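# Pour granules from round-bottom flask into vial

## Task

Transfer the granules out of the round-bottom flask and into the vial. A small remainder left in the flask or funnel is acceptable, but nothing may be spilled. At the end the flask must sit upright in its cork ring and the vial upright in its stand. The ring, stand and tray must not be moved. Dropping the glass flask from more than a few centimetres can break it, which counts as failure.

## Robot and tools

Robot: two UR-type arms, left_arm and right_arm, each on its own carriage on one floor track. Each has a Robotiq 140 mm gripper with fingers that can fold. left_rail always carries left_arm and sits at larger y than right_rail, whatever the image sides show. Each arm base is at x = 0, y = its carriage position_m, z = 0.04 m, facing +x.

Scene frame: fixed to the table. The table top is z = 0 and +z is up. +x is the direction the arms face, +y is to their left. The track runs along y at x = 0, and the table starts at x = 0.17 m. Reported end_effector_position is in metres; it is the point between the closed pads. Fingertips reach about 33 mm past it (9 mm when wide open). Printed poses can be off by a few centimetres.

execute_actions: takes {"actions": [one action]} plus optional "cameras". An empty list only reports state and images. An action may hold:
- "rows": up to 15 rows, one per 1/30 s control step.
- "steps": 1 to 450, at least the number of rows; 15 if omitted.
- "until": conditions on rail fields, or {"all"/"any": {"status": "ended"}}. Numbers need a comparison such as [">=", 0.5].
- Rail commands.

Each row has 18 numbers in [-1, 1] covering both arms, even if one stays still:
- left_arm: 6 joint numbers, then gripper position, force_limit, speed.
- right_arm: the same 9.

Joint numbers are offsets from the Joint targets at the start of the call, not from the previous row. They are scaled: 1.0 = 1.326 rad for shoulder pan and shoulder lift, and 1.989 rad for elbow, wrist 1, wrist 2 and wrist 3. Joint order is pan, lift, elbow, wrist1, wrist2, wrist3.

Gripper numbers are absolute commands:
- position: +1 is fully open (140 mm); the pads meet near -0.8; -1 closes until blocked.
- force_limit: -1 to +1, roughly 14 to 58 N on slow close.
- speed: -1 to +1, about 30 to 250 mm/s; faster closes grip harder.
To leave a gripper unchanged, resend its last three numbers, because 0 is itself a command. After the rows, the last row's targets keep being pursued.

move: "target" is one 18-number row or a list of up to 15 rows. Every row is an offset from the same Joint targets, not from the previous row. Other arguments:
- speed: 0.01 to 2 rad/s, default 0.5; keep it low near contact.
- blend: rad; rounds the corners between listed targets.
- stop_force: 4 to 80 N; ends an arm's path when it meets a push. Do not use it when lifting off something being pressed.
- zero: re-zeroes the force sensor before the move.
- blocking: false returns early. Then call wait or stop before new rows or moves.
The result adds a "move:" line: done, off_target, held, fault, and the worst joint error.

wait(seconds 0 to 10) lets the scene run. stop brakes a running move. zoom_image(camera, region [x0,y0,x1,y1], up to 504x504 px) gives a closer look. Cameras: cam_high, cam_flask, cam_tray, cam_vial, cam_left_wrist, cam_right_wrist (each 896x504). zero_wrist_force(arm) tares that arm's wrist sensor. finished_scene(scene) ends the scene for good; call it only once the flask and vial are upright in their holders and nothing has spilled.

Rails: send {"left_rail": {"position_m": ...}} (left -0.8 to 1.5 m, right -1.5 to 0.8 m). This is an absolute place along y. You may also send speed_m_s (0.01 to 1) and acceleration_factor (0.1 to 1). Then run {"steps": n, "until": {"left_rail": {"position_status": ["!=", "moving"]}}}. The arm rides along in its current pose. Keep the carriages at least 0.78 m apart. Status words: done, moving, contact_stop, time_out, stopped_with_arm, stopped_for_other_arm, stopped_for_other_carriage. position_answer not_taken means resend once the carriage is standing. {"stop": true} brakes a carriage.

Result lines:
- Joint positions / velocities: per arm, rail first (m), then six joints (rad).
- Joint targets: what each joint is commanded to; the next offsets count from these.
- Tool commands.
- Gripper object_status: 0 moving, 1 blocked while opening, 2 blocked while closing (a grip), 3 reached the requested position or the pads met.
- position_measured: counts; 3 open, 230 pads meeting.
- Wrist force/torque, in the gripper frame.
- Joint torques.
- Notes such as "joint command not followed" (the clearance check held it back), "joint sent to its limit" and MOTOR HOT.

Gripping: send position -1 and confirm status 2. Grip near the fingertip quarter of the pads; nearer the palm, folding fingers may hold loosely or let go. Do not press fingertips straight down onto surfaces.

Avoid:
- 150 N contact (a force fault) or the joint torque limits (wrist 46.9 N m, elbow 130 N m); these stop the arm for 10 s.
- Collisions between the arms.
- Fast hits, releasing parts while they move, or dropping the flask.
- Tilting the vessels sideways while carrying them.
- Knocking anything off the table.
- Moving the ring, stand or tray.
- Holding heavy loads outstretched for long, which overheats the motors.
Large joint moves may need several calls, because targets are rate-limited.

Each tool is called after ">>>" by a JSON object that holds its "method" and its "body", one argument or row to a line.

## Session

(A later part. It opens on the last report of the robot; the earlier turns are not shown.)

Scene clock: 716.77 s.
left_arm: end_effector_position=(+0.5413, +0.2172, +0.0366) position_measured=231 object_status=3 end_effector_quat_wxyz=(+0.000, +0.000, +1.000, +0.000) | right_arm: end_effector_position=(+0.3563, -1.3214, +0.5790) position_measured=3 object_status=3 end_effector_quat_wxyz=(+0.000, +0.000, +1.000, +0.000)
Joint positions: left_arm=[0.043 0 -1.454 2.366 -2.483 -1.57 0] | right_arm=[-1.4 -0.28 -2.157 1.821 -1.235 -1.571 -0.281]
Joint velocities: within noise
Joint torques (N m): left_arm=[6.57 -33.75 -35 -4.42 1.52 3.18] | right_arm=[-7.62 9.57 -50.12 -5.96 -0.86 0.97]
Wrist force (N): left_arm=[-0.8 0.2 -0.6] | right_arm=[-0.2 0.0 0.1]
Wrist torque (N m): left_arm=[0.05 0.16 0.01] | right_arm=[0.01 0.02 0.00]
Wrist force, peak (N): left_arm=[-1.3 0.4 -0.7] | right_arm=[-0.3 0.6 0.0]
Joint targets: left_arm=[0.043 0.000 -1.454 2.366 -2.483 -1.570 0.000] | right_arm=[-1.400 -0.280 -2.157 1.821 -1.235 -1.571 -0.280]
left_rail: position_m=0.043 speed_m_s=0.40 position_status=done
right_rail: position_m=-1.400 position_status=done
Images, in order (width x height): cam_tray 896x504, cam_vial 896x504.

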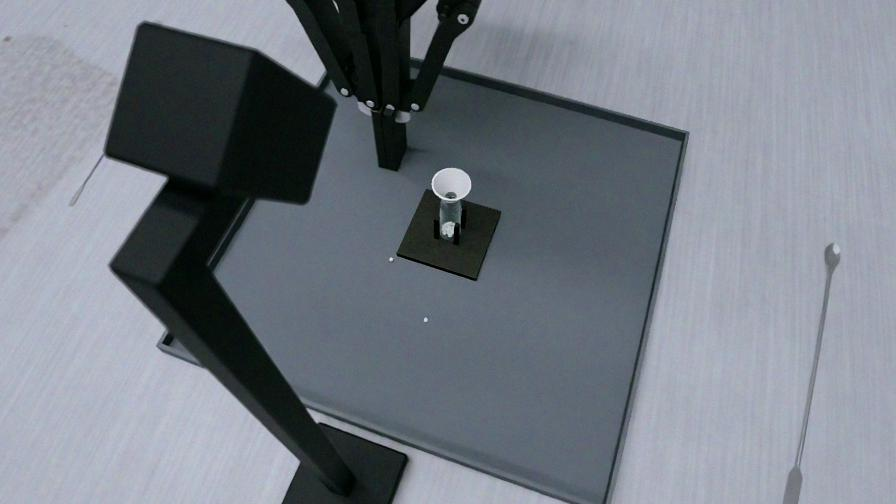

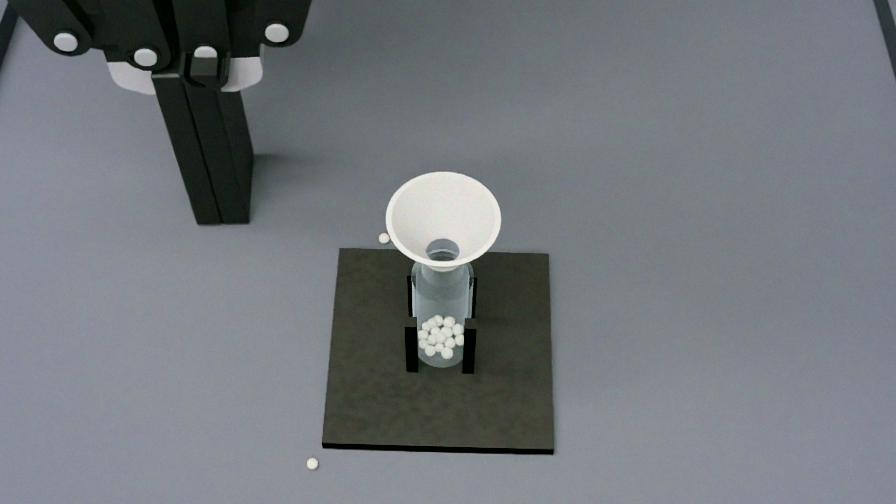

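>>> {"method": "move", "body": {
  "target": [0,-0.0321,-0.0077,0.0290,0,0,-1,-0.5,-1,0,0,0,0,0,0,1,1,1],
  "speed": 0.06,
  "cameras": ["cam_tray","cam_vial"]
}}

>>> {"method": "zoom_image", "body": {
  "camera": "cam_vial",
  "region": [100, 60, 400, 300]
}}

>>> {"method": "zoom_image", "body": {
  "camera": "cam_tray",
  "region": [340, 90, 460, 210]
}}

Scene clock: 725.20 s.
left_arm: end_effector_position=(+0.5410, +0.2172, +0.0599) position_measured=231 object_status=3 end_effector_quat_wxyz=(+0.000, +0.000, +1.000, +0.000) | right_arm: end_effector_position=(+0.3563, -1.3214, +0.5790) position_measured=3 object_status=3 end_effector_quat_wxyz=(+0.000, +0.000, +1.000, +0.000)
Joint positions: left_arm=[0.043 0 -1.496 2.351 -2.426 -1.57 0] | right_arm=[-1.4 -0.28 -2.157 1.821 -1.235 -1.571 -0.281]
Joint velocities: within noise
Joint torques (N m): left_arm=[6.38 -53.26 -45.94 -1.81 1.86 3.23] | right_arm=[-6.56 12.1 -48.9 -5.86 -0.28 1.23]
Wrist force (N): left_arm=[-0.5 0.4 0.2] | right_arm=[-0.3 0.2 -0.1]
Wrist torque (N m): left_arm=[0.12 0.07 -0.01] | right_arm=[0.05 0.06 0.00]
Wrist force, peak (N): left_arm=[-1.0 0.5 -0.6] | right_arm=[-0.8 -0.1 0.1]
Joint targets: left_arm=[0.043 0.000 -1.496 2.351 -2.426 -1.570 0.000] | right_arm=[-1.400 -0.280 -2.157 1.821 -1.235 -1.571 -0.280]
left_rail: position_m=0.043 speed_m_s=0.40 position_status=done
right_rail: position_m=-1.400 position_status=done
move: done
Images, in order (width x height): cam_tray 896x504, cam_vial 896x504.

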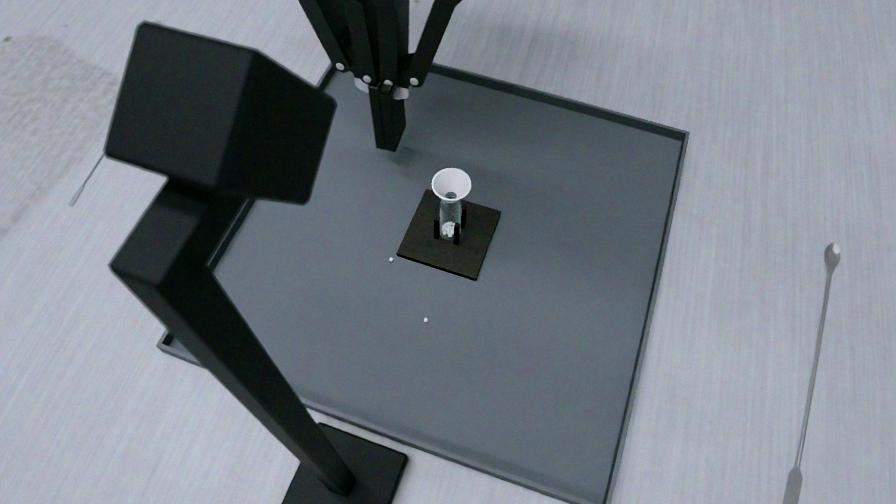

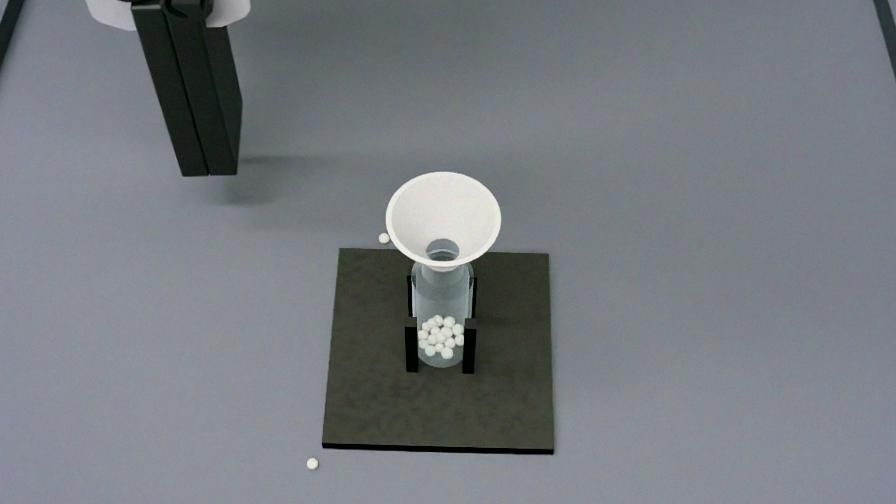

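Scaled by 1.680 from the camera's 896x504 image, which has a finer 1280x720 frame.

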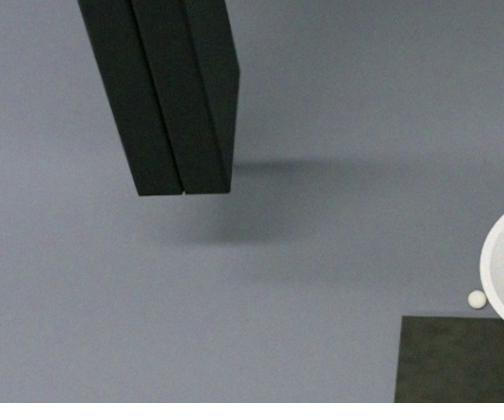

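Scaled by 4.200 from the camera's 896x504 image, which has a finer 1280x720 frame.

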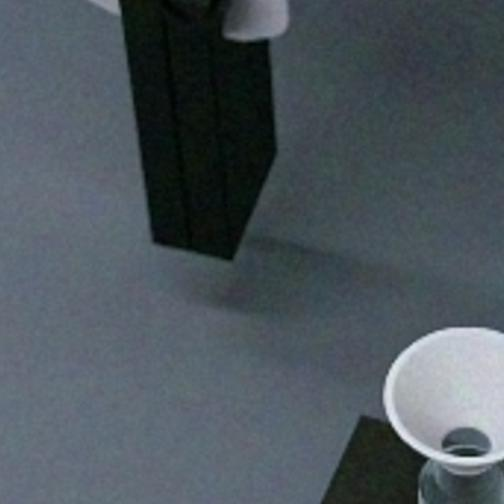

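>>> {"method": "move", "body": {
  "target": [0,-0.1713,0.0709,-0.0882,0,0,-1,-0.5,-1,0,0,0,0,0,0,1,1,1],
  "speed": 0.2,
  "cameras": []
}}

>>> {"method": "execute_actions", "body": {
  "actions": [
    {"left_rail":{"position_m":0.1083},"steps":300,"until":{"left_rail":{"position_status":["!=","moving"]}}}
  ],
  "cameras": []
}}

>>> {"method": "move", "body": {
  "target": [
    [0,0.0873,-0.0499,-0.0083,0,0,-1,-0.5,-1,0,0,0,0,0,0,1,1,1],
    [0,0.1138,-0.0414,-0.0344,0,0,-1,-0.5,-1,0,0,0,0,0,0,1,1,1]
  ],
  "speed": 0.08
}}

>>> {"method": "zoom_image", "body": {
  "camera": "cam_vial",
  "region": [300, 100, 600, 340]
}}

>>> {"method": "zoom_image", "body": {
  "camera": "cam_tray",
  "region": [400, 110, 520, 230]
}}

Scene clock: 755.13 s.
left_arm: end_effector_position=(+0.5219, +0.2172, +0.1310) position_measured=231 object_status=3 end_effector_quat_wxyz=(+0.130, +0.000, +0.991, +0.000) | right_arm: end_effector_position=(+0.3563, -1.3214, +0.5790) position_measured=3 object_status=3 end_effector_quat_wxyz=(+0.000, +0.000, +1.000, +0.000)
Joint positions: left_arm=[0.043 0 -1.723 2.491 -2.601 -1.57 0] | right_arm=[-1.4 -0.281 -2.157 1.821 -1.235 -1.571 -0.281]
Joint velocities: within noise
Joint torques (N m): left_arm=[8.05 -38.79 -24.52 -8.02 1.53 3.15] | right_arm=[-8.96 11.47 -48.44 -6.16 -0.32 1.22]
Wrist force (N): left_arm=[-0.7 0.4 -0.1] | right_arm=[-0.1 0.1 0.1]
Wrist torque (N m): left_arm=[0.03 0.11 -0.04] | right_arm=[0.02 0.01 0.00]
Wrist force, peak (N): left_arm=[-1.6 0.5 0.5] | right_arm=[-0.6 0.3 0.3]
Joint targets: left_arm=[0.043 0.000 -1.723 2.492 -2.601 -1.570 0.000] | right_arm=[-1.400 -0.280 -2.157 1.821 -1.235 -1.571 -0.280]
left_rail: position_m=0.043 speed_m_s=0.40 position_status=done
right_rail: position_m=-1.400 position_status=done
move: done
No camera images: "cameras" was empty.

Scene clock: 756.30 s.
left_arm: end_effector_position=(+0.5219, +0.2824, +0.1312) position_measured=231 object_status=3 end_effector_quat_wxyz=(+0.131, +0.000, +0.991, +0.000) | right_arm: end_effector_position=(+0.3563, -1.3214, +0.5790) position_measured=3 object_status=3 end_effector_quat_wxyz=(+0.000, +0.000, +1.000, +0.000)
Joint positions: left_arm=[0.108 0 -1.723 2.492 -2.601 -1.57 0] | right_arm=[-1.4 -0.281 -2.157 1.821 -1.235 -1.571 -0.28]
Joint velocities: within noise
Joint torques (N m): left_arm=[7.73 -38.96 -26.38 -7.11 1.58 2.95] | right_arm=[-5.99 13.21 -50.14 -6.2 -0.87 1.6]
Wrist force (N): left_arm=[-0.6 0.0 0.0] | right_arm=[-0.1 0.2 0.3]
Wrist torque (N m): left_arm=[-0.06 0.08 -0.04] | right_arm=[0.05 0.02 0.00]
Wrist force, peak (N): left_arm=[-0.5 1.2 -0.2] | right_arm=[-0.5 0.5 0.0]
Joint targets: left_arm=[0.108 0.000 -1.723 2.492 -2.601 -1.570 0.000] | right_arm=[-1.400 -0.280 -2.157 1.821 -1.235 -1.571 -0.280]
Tool commands: left_gripper/position=-1.0 left_gripper/force_limit=-0.5 left_gripper/speed=-1.0 right_gripper/position=+1.0 right_gripper/force_limit=+1.0 right_gripper/speed=+1.0
left_rail: position_m=0.108 speed_m_s=0.40 position_status=done
right_rail: position_m=-1.400 position_status=done
No camera images: "cameras" was empty.

Scene clock: 758.87 s.
left_arm: end_effector_position=(+0.5858, +0.2825, +0.1112) position_measured=231 object_status=3 end_effector_quat_wxyz=(+0.131, +0.000, +0.991, +0.000) | right_arm: end_effector_position=(+0.3563, -1.3214, +0.5790) position_measured=3 object_status=3 end_effector_quat_wxyz=(+0.000, +0.000, +1.000, +0.000)
Joint positions: left_arm=[0.108 0 -1.573 2.409 -2.669 -1.57 0] | right_arm=[-1.4 -0.28 -2.157 1.821 -1.235 -1.571 -0.281]
Joint velocities: within noise
Joint torques (N m): left_arm=[8 -29.57 -22.52 -7.16 1.91 3.1] | right_arm=[-4.63 11.61 -50.7 -6.03 -0.43 1.02]
Wrist force (N): left_arm=[-0.2 0.2 0.0] | right_arm=[-0.4 -0.1 0.2]
Wrist torque (N m): left_arm=[0.02 -0.01 -0.04] | right_arm=[-0.02 0.08 0.01]
Wrist force, peak (N): left_arm=[-1.2 0.4 0.3] | right_arm=[-0.3 0.2 0.5]
Joint targets: left_arm=[0.108 0.000 -1.573 2.409 -2.669 -1.570 0.000] | right_arm=[-1.400 -0.280 -2.157 1.821 -1.235 -1.571 -0.280]
left_rail: position_m=0.108 speed_m_s=0.40 position_status=done
right_rail: position_m=-1.400 position_status=done
move: done

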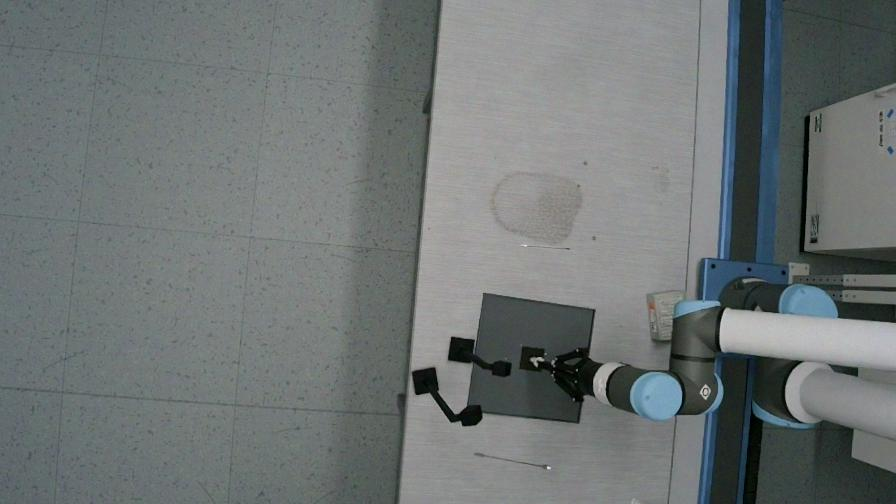

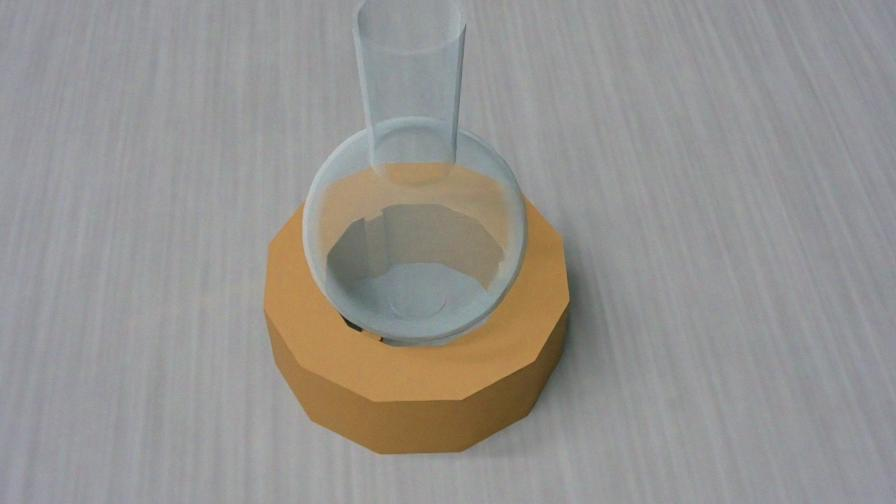

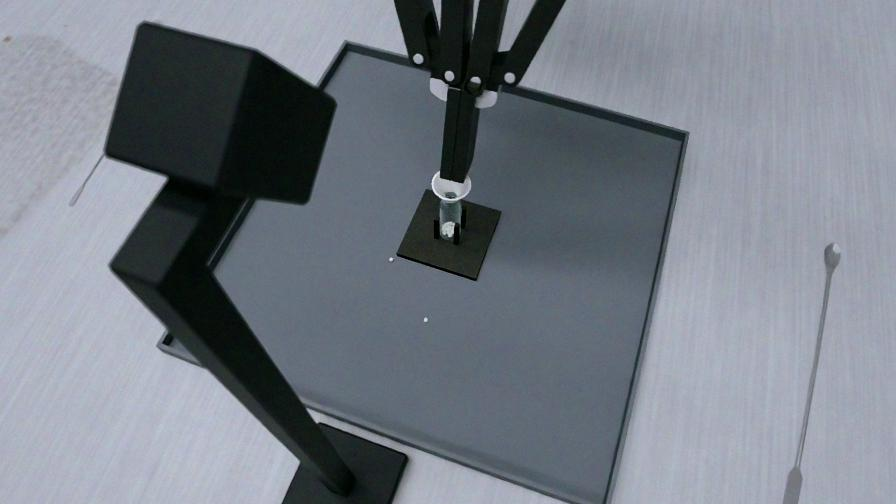

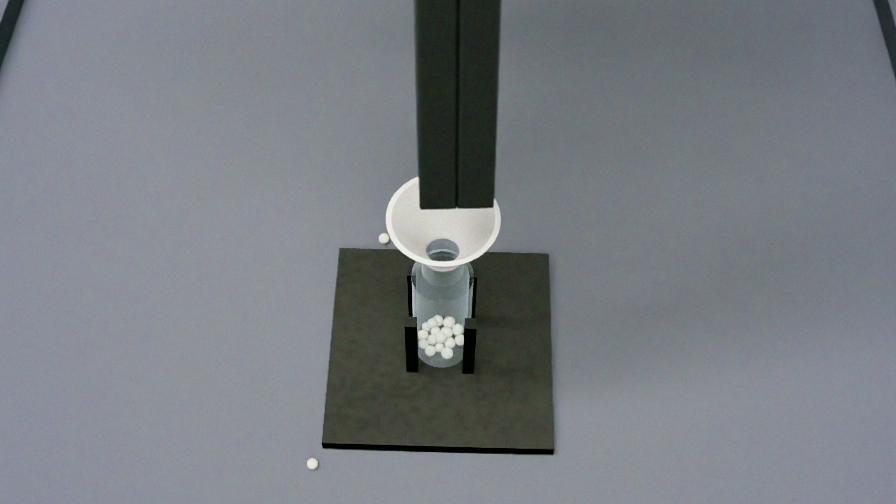

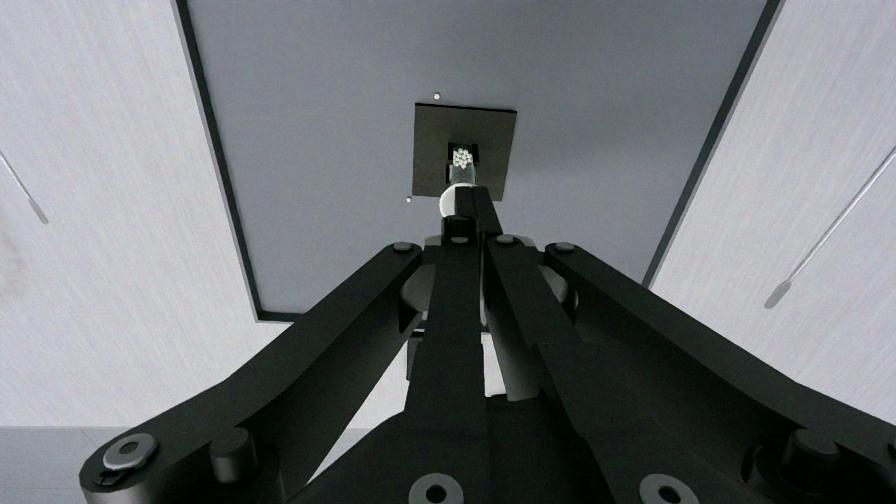

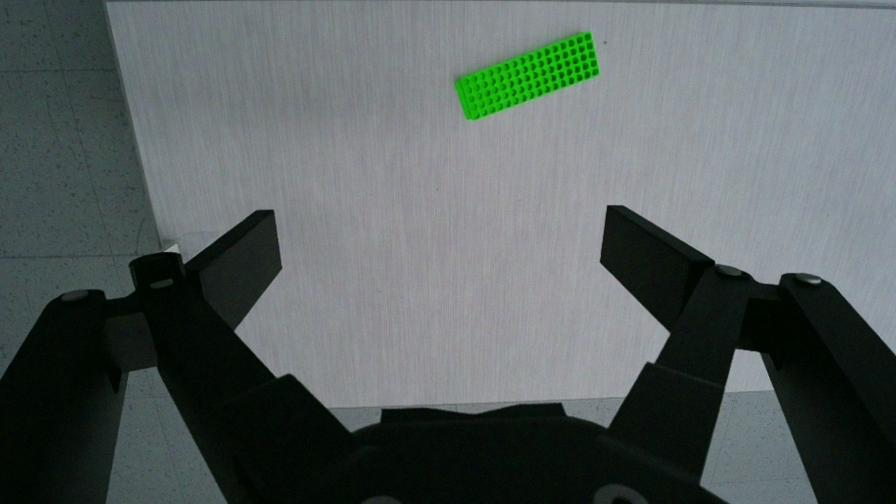

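Scaled by 1.680 from the camera's 896x504 image, which has a finer 1280x720 frame.

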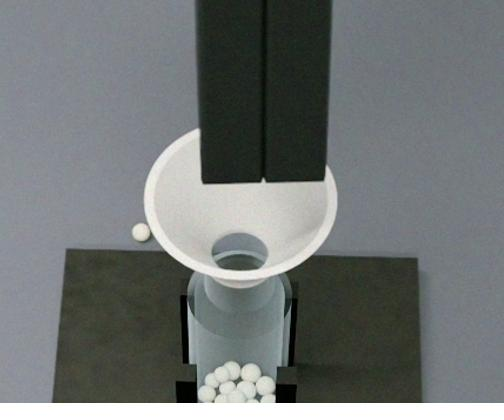

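Scaled by 4.200 from the camera's 896x504 image, which has a finer 1280x720 frame.

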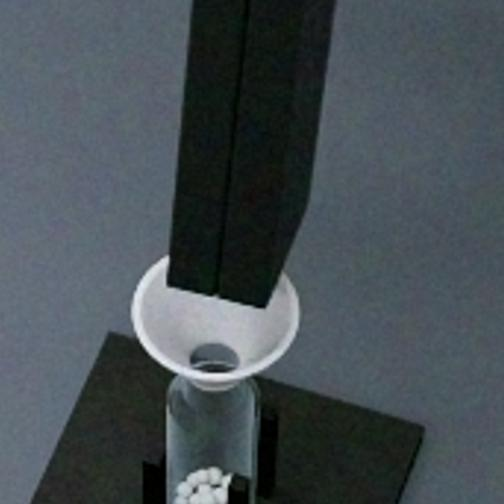

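>>> {"method": "execute_actions", "body": {
  "actions": [
    {"left_rail":{"position_m":0.1055},"steps":300,"until":{"left_rail":{"position_status":["!=","moving"]}}}
  ],
  "cameras": []
}}

>>> {"method": "move", "body": {
  "target": [0,0.0140,-0.0095,0,0,0,-1,-0.5,-1,0,0,0,0,0,0,1,1,1],
  "speed": 0.05,
  "cameras": ["cam_vial","cam_tray"]
}}

>>> {"method": "zoom_image", "body": {
  "camera": "cam_vial",
  "region": [300, 100, 600, 340]
}}

>>> {"method": "zoom_image", "body": {
  "camera": "cam_tray",
  "region": [400, 110, 520, 230]
}}

Scene clock: 785.07 s.
left_arm: end_effector_position=(+0.5858, +0.2798, +0.1110) position_measured=231 object_status=3 end_effector_quat_wxyz=(+0.131, +0.000, +0.991, +0.000) end_effector_velocity=(+0.000, +0.000, +0.000) end_effector_angular_velocity=(+0.001, +0.000, -0.001) | right_arm: end_effector_position=(+0.3563, -1.3214, +0.5790) position_measured=3 object_status=3 end_effector_quat_wxyz=(+0.000, +0.000, +1.000, +0.000)
Joint positions: left_arm=[0.106 0 -1.573 2.409 -2.67 -1.57 0] | right_arm=[-1.4 -0.281 -2.157 1.821 -1.235 -1.571 -0.281]
Joint velocities: left_arm=[-0.001 0 0 0 0 0.001 0.001] | right_arm=[within noise]
Joint torques (N m): left_arm=[6.88 -26.5 -29.14 -6.58 1.65 3.16] | right_arm=[-1.94 12.21 -49.92 -5.63 -0.15 1.31]
Wrist force (N): left_arm=[-0.4 0.6 0.8] | right_arm=[-0.4 -0.1 -0.2]
Wrist torque (N m): left_arm=[0.11 0.06 -0.04] | right_arm=[-0.01 0.09 0.00]
Wrist force, peak (N): left_arm=[-0.3 1.4 -0.3] | right_arm=[-0.6 0.2 0.1]
Joint targets: left_arm=[0.106 0.000 -1.573 2.409 -2.669 -1.570 0.000] | right_arm=[-1.400 -0.280 -2.157 1.821 -1.235 -1.571 -0.280]
Tool commands: left_gripper/position=-1.0 left_gripper/force_limit=-0.5 left_gripper/speed=-1.0 right_gripper/position=+1.0 right_gripper/force_limit=+1.0 right_gripper/speed=+1.0
left_rail: position_m=0.106 speed_m_s=0.40 position_status=done
right_rail: position_m=-1.400 position_status=done
No camera images: "cameras" was empty.

Scene clock: 785.90 s.
left_arm: end_effector_position=(+0.5971, +0.2797, +0.1112) position_measured=231 object_status=3 end_effector_quat_wxyz=(+0.131, +0.000, +0.991, +0.000) | right_arm: end_effector_position=(+0.3563, -1.3214, +0.5790) position_measured=3 object_status=3 end_effector_quat_wxyz=(+0.000, +0.000, +1.000, +0.000)
Joint positions: left_arm=[0.105 0 -1.554 2.391 -2.67 -1.57 0] | right_arm=[-1.4 -0.281 -2.157 1.821 -1.235 -1.571 -0.281]
Joint velocities: within noise
Joint torques (N m): left_arm=[5.58 -30.12 -44.24 -6.14 1.79 3.1] | right_arm=[-4.91 10.09 -49.35 -6.1 -0.72 1.95]
Wrist force (N): left_arm=[-0.6 0.1 0.1] | right_arm=[-0.1 0.4 -0.3]
Wrist torque (N m): left_arm=[0.01 0.08 -0.05] | right_arm=[0.09 0.02 0.01]
Wrist force, peak (N): left_arm=[-0.7 0.6 0.6] | right_arm=[-0.2 0.6 0.4]
Joint targets: left_arm=[0.106 0.000 -1.554 2.390 -2.669 -1.570 0.000] | right_arm=[-1.400 -0.280 -2.157 1.821 -1.235 -1.571 -0.280]
left_rail: position_m=0.105 position_m_goal=0.106 speed_m_s=0.40 position_status=done
right_rail: position_m=-1.400 position_status=done
move: done
Images, in order (width x height): cam_tray 896x504, cam_vial 896x504.

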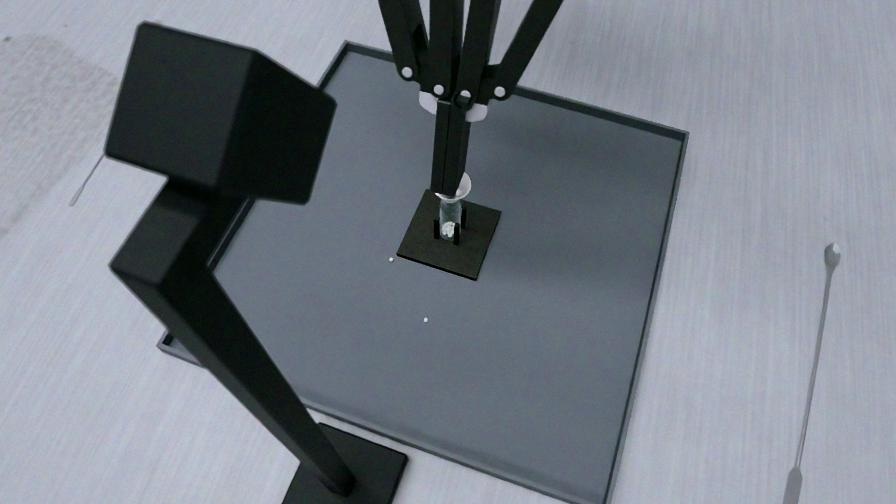

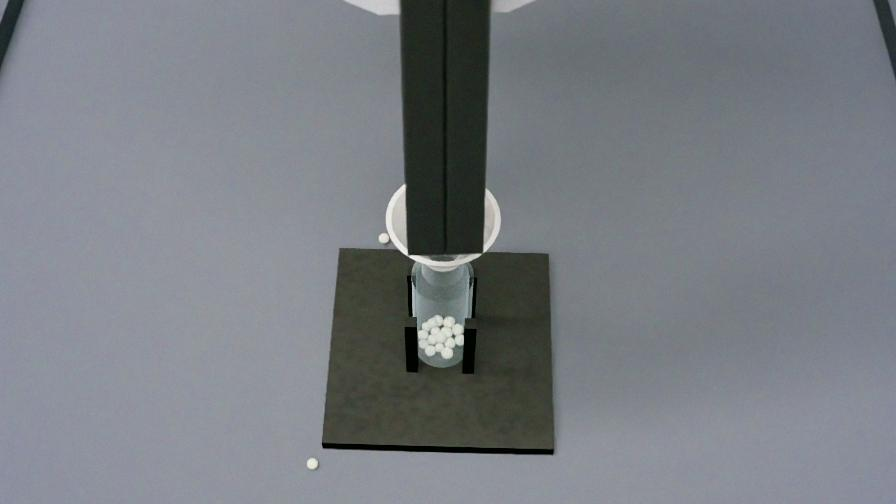

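Scaled by 1.680 from the camera's 896x504 image, which has a finer 1280x720 frame.

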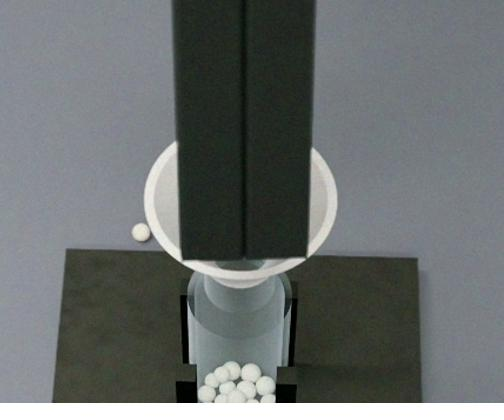

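Scaled by 4.200 from the camera's 896x504 image, which has a finer 1280x720 frame.

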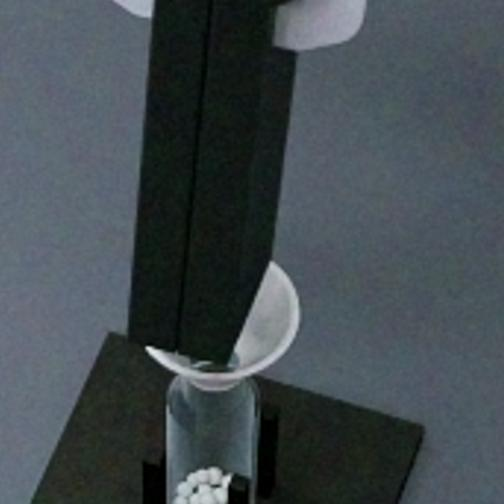

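>>> {"method": "execute_actions", "body": {
  "actions": [
    {"rows":[[0,0,0,0,0,0,-0.5,-0.5,-1,0,0,0,0,0,0,1,1,1]],"steps":60}
  ],
  "cameras": ["cam_vial","cam_tray","cam_left_wrist"]
}}

>>> {"method": "zoom_image", "body": {
  "camera": "cam_vial",
  "region": [300, 150, 600, 390]
}}

Scene clock: 795.90 s.
left_arm: end_effector_position=(+0.5974, +0.2797, +0.1112) position_measured=192 object_status=3 end_effector_quat_wxyz=(+0.131, +0.000, +0.991, +0.000) | right_arm: end_effector_position=(+0.3563, -1.3214, +0.5790) position_measured=3 object_status=3 end_effector_quat_wxyz=(+0.000, +0.000, +1.000, +0.000)
Joint positions: left_arm=[0.105 0 -1.554 2.39 -2.669 -1.57 0] | right_arm=[-1.4 -0.281 -2.157 1.821 -1.235 -1.571 -0.281]
Joint velocities: within noise
Joint torques (N m): left_arm=[7.73 -28.34 -33.13 -4.47 1.61 3.23] | right_arm=[-8.27 10.43 -50.48 -6.37 -0.72 1.42]
Wrist force (N): left_arm=[-0.5 0.4 0.1] | right_arm=[0.0 0.0 0.1]
Wrist torque (N m): left_arm=[0.07 0.06 -0.05] | right_arm=[0.01 -0.01 0.00]
Wrist force, peak (N): left_arm=[-0.6 1.1 -0.3] | right_arm=[-0.4 0.4 0.6]
Joint targets: left_arm=[0.106 0.000 -1.554 2.390 -2.669 -1.570 0.000] | right_arm=[-1.400 -0.280 -2.157 1.821 -1.235 -1.571 -0.280]
left_rail: position_m=0.105 position_m_goal=0.106 speed_m_s=0.40 position_status=done
right_rail: position_m=-1.400 position_status=done
Images, in order (width x height): cam_tray 896x504, cam_vial 896x504, cam_left_wrist 896x504.

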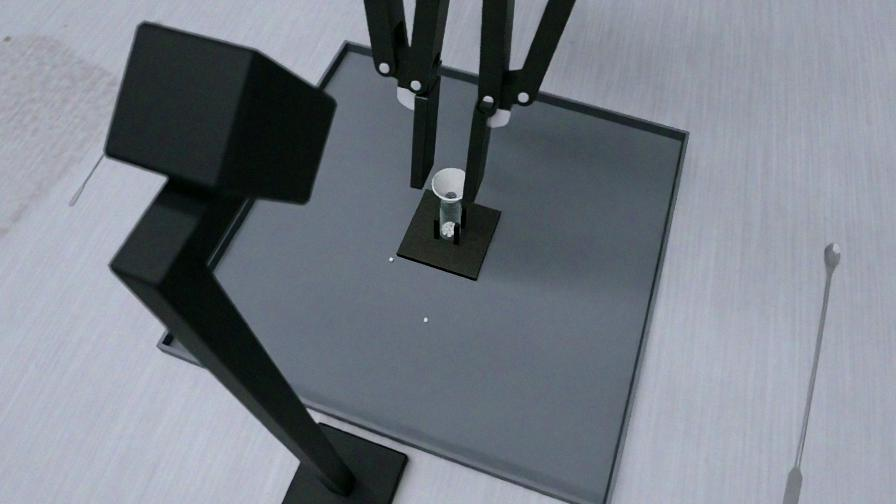

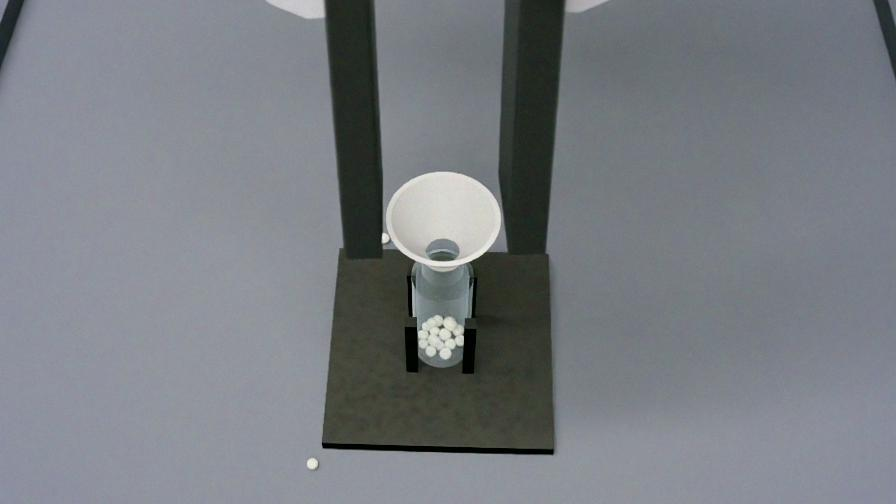

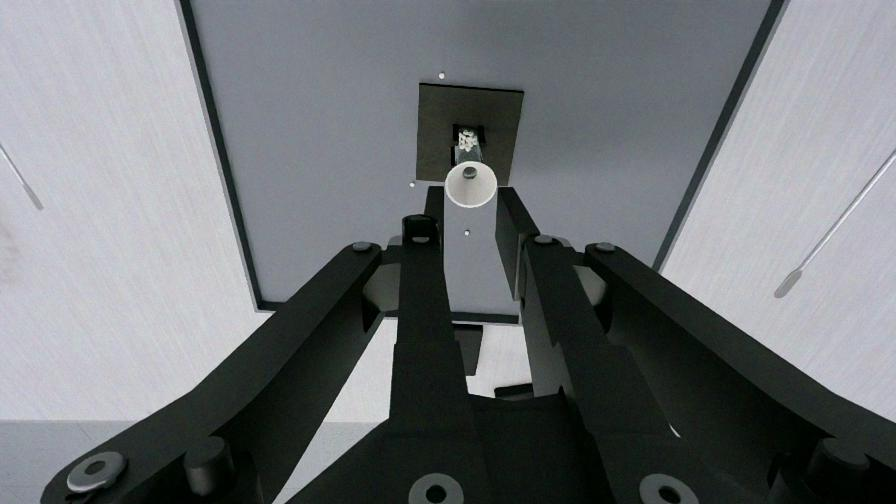

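Scaled by 1.680 from the camera's 896x504 image, which has a finer 1280x720 frame.

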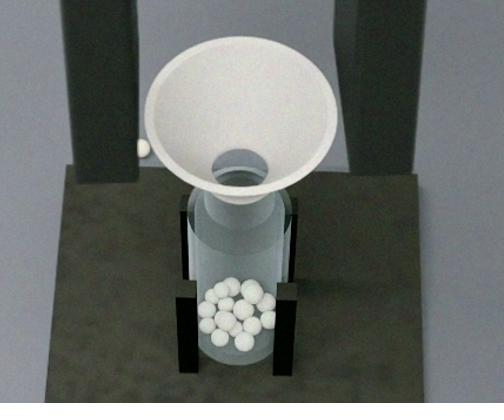

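>>> {"method": "move", "body": {
  "target": [
    [0,-0.0406,0.0010,0.0260,0,0,-0.5,-0.5,-1,0,0,0,0,0,0,1,1,1],
    [0,-0.1278,0.0509,0.0343,0,0,-0.6,-0.5,-1,0,0,0,0,0,0,1,1,1]
  ],
  "speed": 0.15,
  "cameras": []
}}

>>> {"method": "execute_actions", "body": {
  "actions": [
    {"left_rail":{"position_m":0.0907},"steps":300,"until":{"left_rail":{"position_status":["!=","moving"]}}}
  ],
  "cameras": ["cam_left_wrist","cam_tray"]
}}

>>> {"method": "zoom_image", "body": {
  "camera": "cam_left_wrist",
  "region": [370, 40, 620, 290]
}}

Scene clock: 917.67 s.
left_arm: end_effector_position=(+0.5219, +0.2797, +0.1312) position_measured=205 object_status=0 end_effector_quat_wxyz=(+0.131, +0.000, +0.991, +0.000) | right_arm: end_effector_position=(+0.3563, -1.3214, +0.5790) position_measured=3 object_status=3 end_effector_quat_wxyz=(+0.000, +0.000, +1.000, +0.000)
Joint positions: left_arm=[0.105 0 -1.723 2.492 -2.601 -1.57 0] | right_arm=[-1.4 -0.28 -2.157 1.821 -1.235 -1.571 -0.281]
Joint velocities: within noise
Joint torques (N m): left_arm=[5.73 -37.77 -24.87 -4.04 1.7 3.33] | right_arm=[-7.55 11.85 -49.93 -6.15 -0.78 1.33]
Wrist force (N): left_arm=[-0.6 0.1 0.1] | right_arm=[0.0 0.3 0.0]
Wrist torque (N m): left_arm=[-0.02 0.10 -0.03] | right_arm=[0.07 -0.01 0.00]
Wrist force, peak (N): left_arm=[-0.6 0.9 0.9] | right_arm=[-0.3 0.7 0.1]
Joint targets: left_arm=[0.106 0.000 -1.723 2.492 -2.601 -1.570 0.000] | right_arm=[-1.400 -0.280 -2.157 1.821 -1.235 -1.571 -0.280]
left_rail: position_m=0.105 position_m_goal=0.106 speed_m_s=0.40 position_status=done
right_rail: position_m=-1.400 position_status=done
move: done
No camera images: "cameras" was empty.

Scene clock: 918.37 s.
left_arm: end_effector_position=(+0.5219, +0.2650, +0.1312) position_measured=205 object_status=3 end_effector_quat_wxyz=(+0.131, +0.000, +0.991, +0.000) | right_arm: end_effector_position=(+0.3563, -1.3214, +0.5790) position_measured=3 object_status=3 end_effector_quat_wxyz=(+0.000, +0.000, +1.000, +0.000)
Joint positions: left_arm=[0.091 0 -1.723 2.492 -2.601 -1.57 0] | right_arm=[-1.4 -0.28 -2.157 1.821 -1.235 -1.571 -0.28]
Joint velocities: within noise
Joint torques (N m): left_arm=[5.92 -38.37 -26.31 -4.16 1.84 3.24] | right_arm=[-5.77 10.47 -49.8 -6.32 -0.79 1.21]
Wrist force (N): left_arm=[-0.3 0.2 0.2] | right_arm=[-0.1 0.1 0.0]
Wrist torque (N m): left_arm=[-0.01 0.03 -0.03] | right_arm=[0.04 0.02 0.00]
Wrist force, peak (N): left_arm=[-0.6 1.1 0.2] | right_arm=[-0.2 0.3 -0.4]
Joint targets: left_arm=[0.091 0.000 -1.723 2.492 -2.601 -1.570 0.000] | right_arm=[-1.400 -0.280 -2.157 1.821 -1.235 -1.571 -0.280]
Tool commands: left_gripper/position=-0.6 left_gripper/force_limit=-0.5 left_gripper/speed=-1.0 right_gripper/position=+1.0 right_gripper/force_limit=+1.0 right_gripper/speed=+1.0
left_rail: position_m=0.091 speed_m_s=0.40 position_status=done
right_rail: position_m=-1.400 position_status=done
Images, in order (width x height): cam_tray 896x504, cam_left_wrist 896x504.

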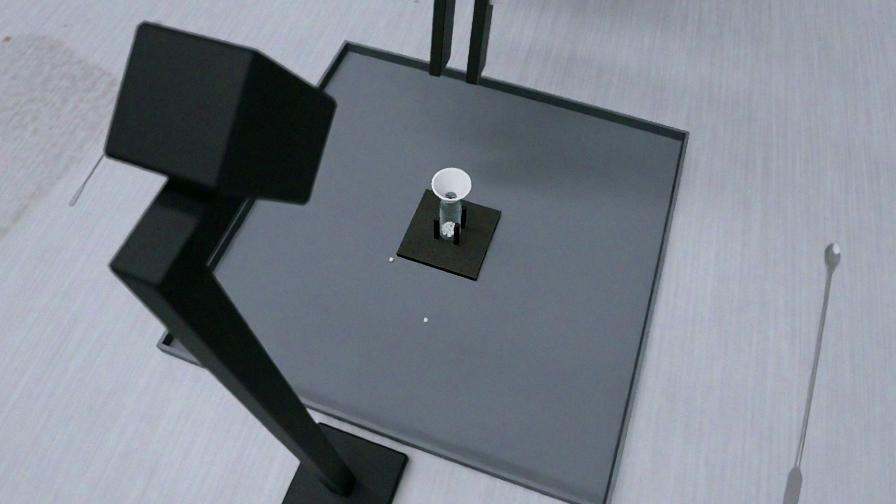

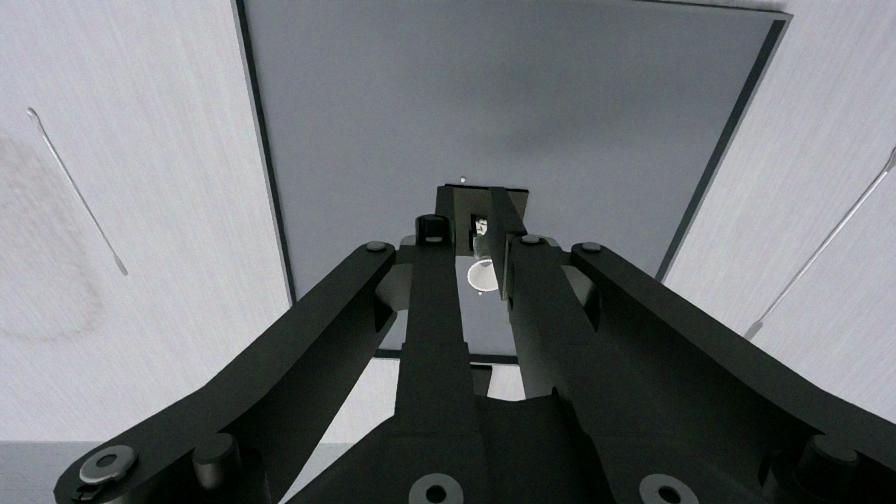

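Scaled by 2.016 from the camera's 896x504 image, which has a finer 1280x720 frame.

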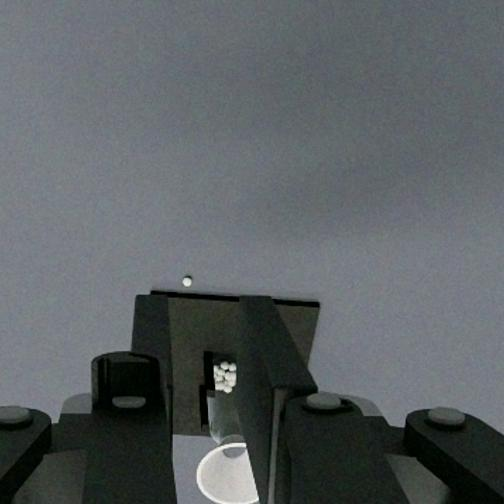

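>>> {"method": "move", "body": {
  "target": [0,0.1937,-0.0884,0.0909,0,0,-0.6,-0.5,-1,0,0,0,0,0,0,1,1,1],
  "speed": 0.3,
  "cameras": ["cam_vial","cam_left_wrist"]
}}

Scene clock: 952.10 s.
left_arm: end_effector_position=(+0.5612, +0.2649, +0.0605) position_measured=205 object_status=3 end_effector_quat_wxyz=(+0.000, +0.000, +1.000, +0.000) | right_arm: end_effector_position=(+0.3563, -1.3214, +0.5790) position_measured=3 object_status=3 end_effector_quat_wxyz=(+0.000, +0.000, +1.000, +0.000)
Joint positions: left_arm=[0.091 0 -1.467 2.316 -2.421 -1.57 0] | right_arm=[-1.4 -0.28 -2.157 1.821 -1.235 -1.571 -0.281]
Joint velocities: within noise
Joint torques (N m): left_arm=[6.27 -34.91 -42.49 -3.04 1.58 3.19] | right_arm=[-5.18 9.07 -49.25 -5.68 -0.57 1.32]
Wrist force (N): left_arm=[-0.9 0.4 -0.2] | right_arm=[0.0 0.3 0.2]
Wrist torque (N m): left_arm=[0.11 0.16 0.02] | right_arm=[0.07 -0.01 0.00]
Wrist force, peak (N): left_arm=[-1.6 0.0 1.0] | right_arm=[0.1 0.1 0.7]
Joint targets: left_arm=[0.091 0.000 -1.467 2.316 -2.421 -1.570 0.000] | right_arm=[-1.400 -0.280 -2.157 1.821 -1.235 -1.571 -0.280]
left_rail: position_m=0.091 speed_m_s=0.40 position_status=done
right_rail: position_m=-1.400 position_status=done
move: done
Images, in order (width x height): cam_vial 896x504, cam_left_wrist 896x504.

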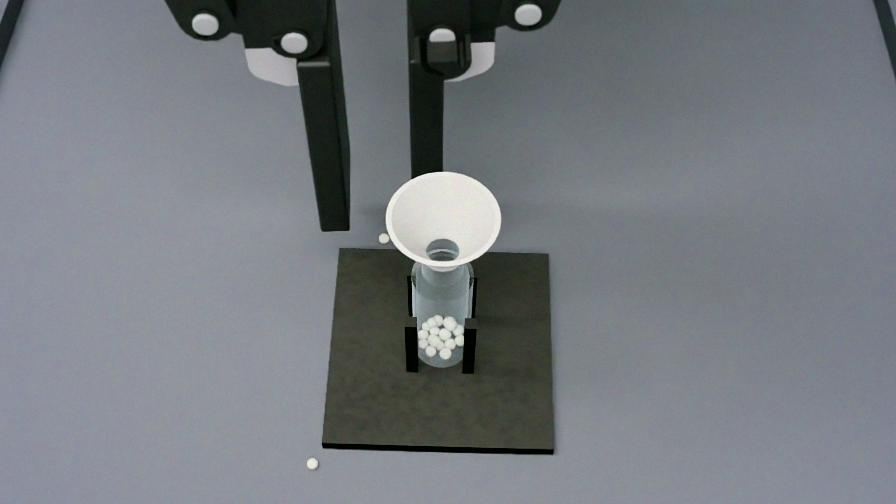

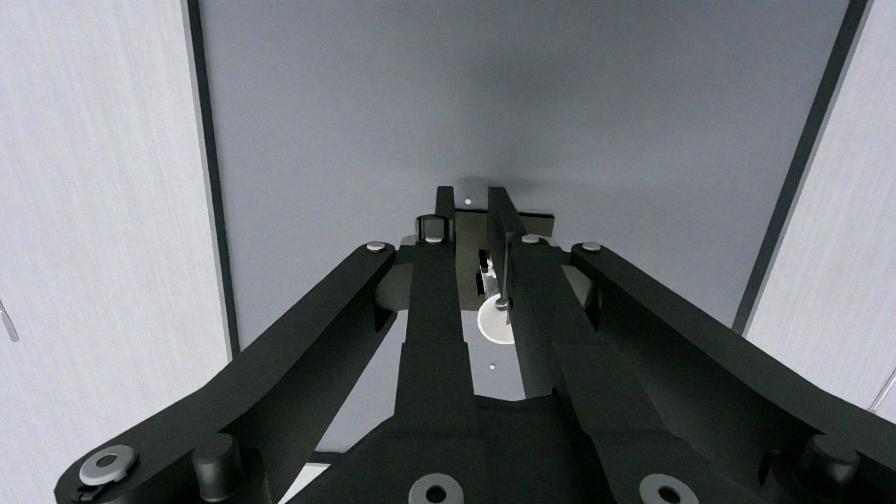

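>>> {"method": "move", "body": {
  "target": [0,0.0298,0.0069,-0.0278,0,0,-0.6,-0.5,-1,0,0,0,0,0,0,1,1,1],
  "speed": 0.06,
  "cameras": ["cam_vial","cam_left_wrist"]
}}

>>> {"method": "zoom_image", "body": {
  "camera": "cam_vial",
  "region": [290, 180, 490, 290]
}}

Scene clock: 961.90 s.
left_arm: end_effector_position=(+0.5628, +0.2649, +0.0385) position_measured=205 object_status=3 end_effector_quat_wxyz=(+0.001, +0.000, +1.000, +0.000) | right_arm: end_effector_position=(+0.3563, -1.3214, +0.5790) position_measured=3 object_status=3 end_effector_quat_wxyz=(+0.000, +0.000, +1.000, +0.000)
Joint positions: left_arm=[0.091 0 -1.428 2.329 -2.476 -1.57 0] | right_arm=[-1.4 -0.281 -2.157 1.821 -1.235 -1.571 -0.28]
Joint velocities: within noise
Joint torques (N m): left_arm=[5.13 -8.83 -0.72 -3.79 1.63 3.12] | right_arm=[-7.89 10.97 -49.6 -5.97 -0.98 1.88]
Wrist force (N): left_arm=[6.4 2.7 -51.5] | right_arm=[-0.1 0.1 0.2]
Wrist torque (N m): left_arm=[-0.17 -0.08 -0.04] | right_arm=[0.04 0.01 0.00]
Wrist force, peak (N): left_arm=[6.4 2.7 -51.5] | right_arm=[-0.5 0.3 0.4]
Joint targets: left_arm=[0.091 0.000 -1.427 2.330 -2.476 -1.570 0.000] | right_arm=[-1.400 -0.280 -2.157 1.821 -1.235 -1.571 -0.280]
left_rail: position_m=0.091 speed_m_s=0.40 position_status=done
right_rail: position_m=-1.400 position_status=done
move: done
Images, in order (width x height): cam_vial 896x504, cam_left_wrist 896x504.

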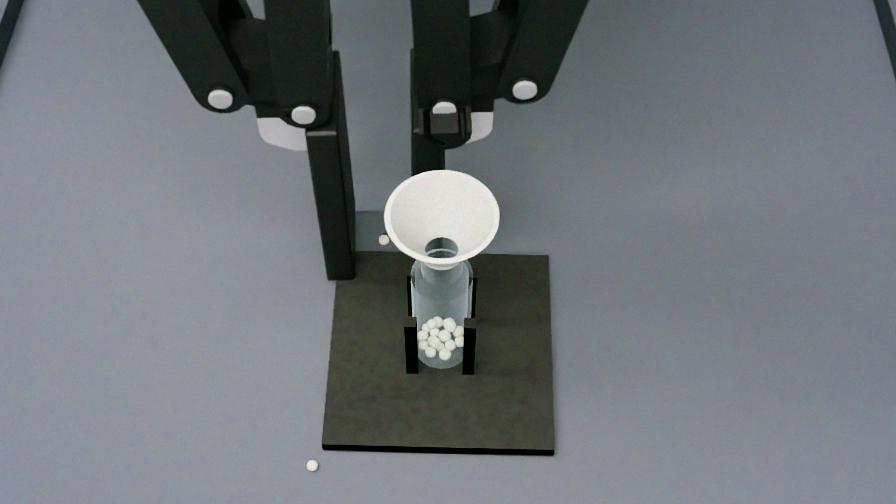

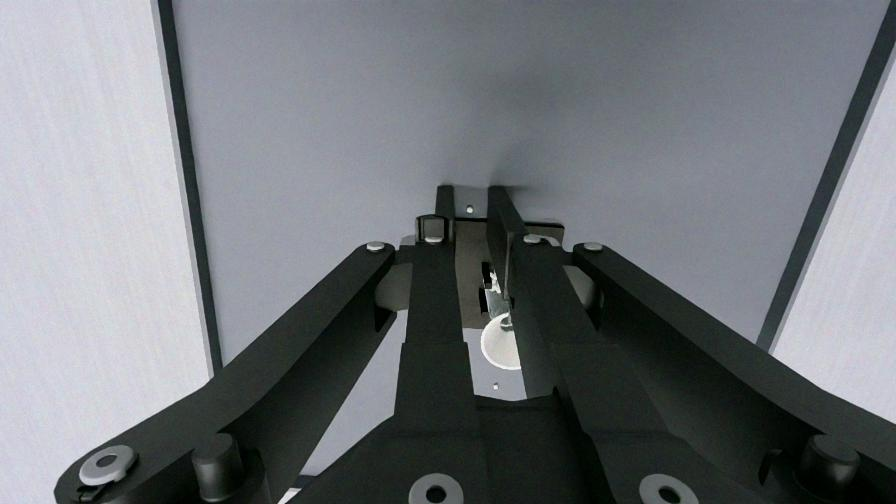

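Scaled by 2.520 from the camera's 896x504 image, which has a finer 1280x720 frame.

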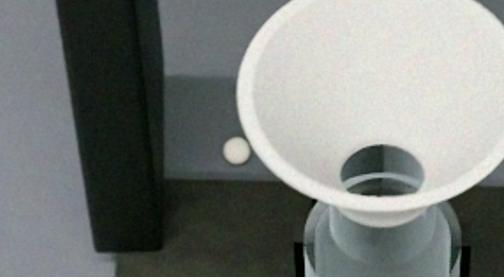

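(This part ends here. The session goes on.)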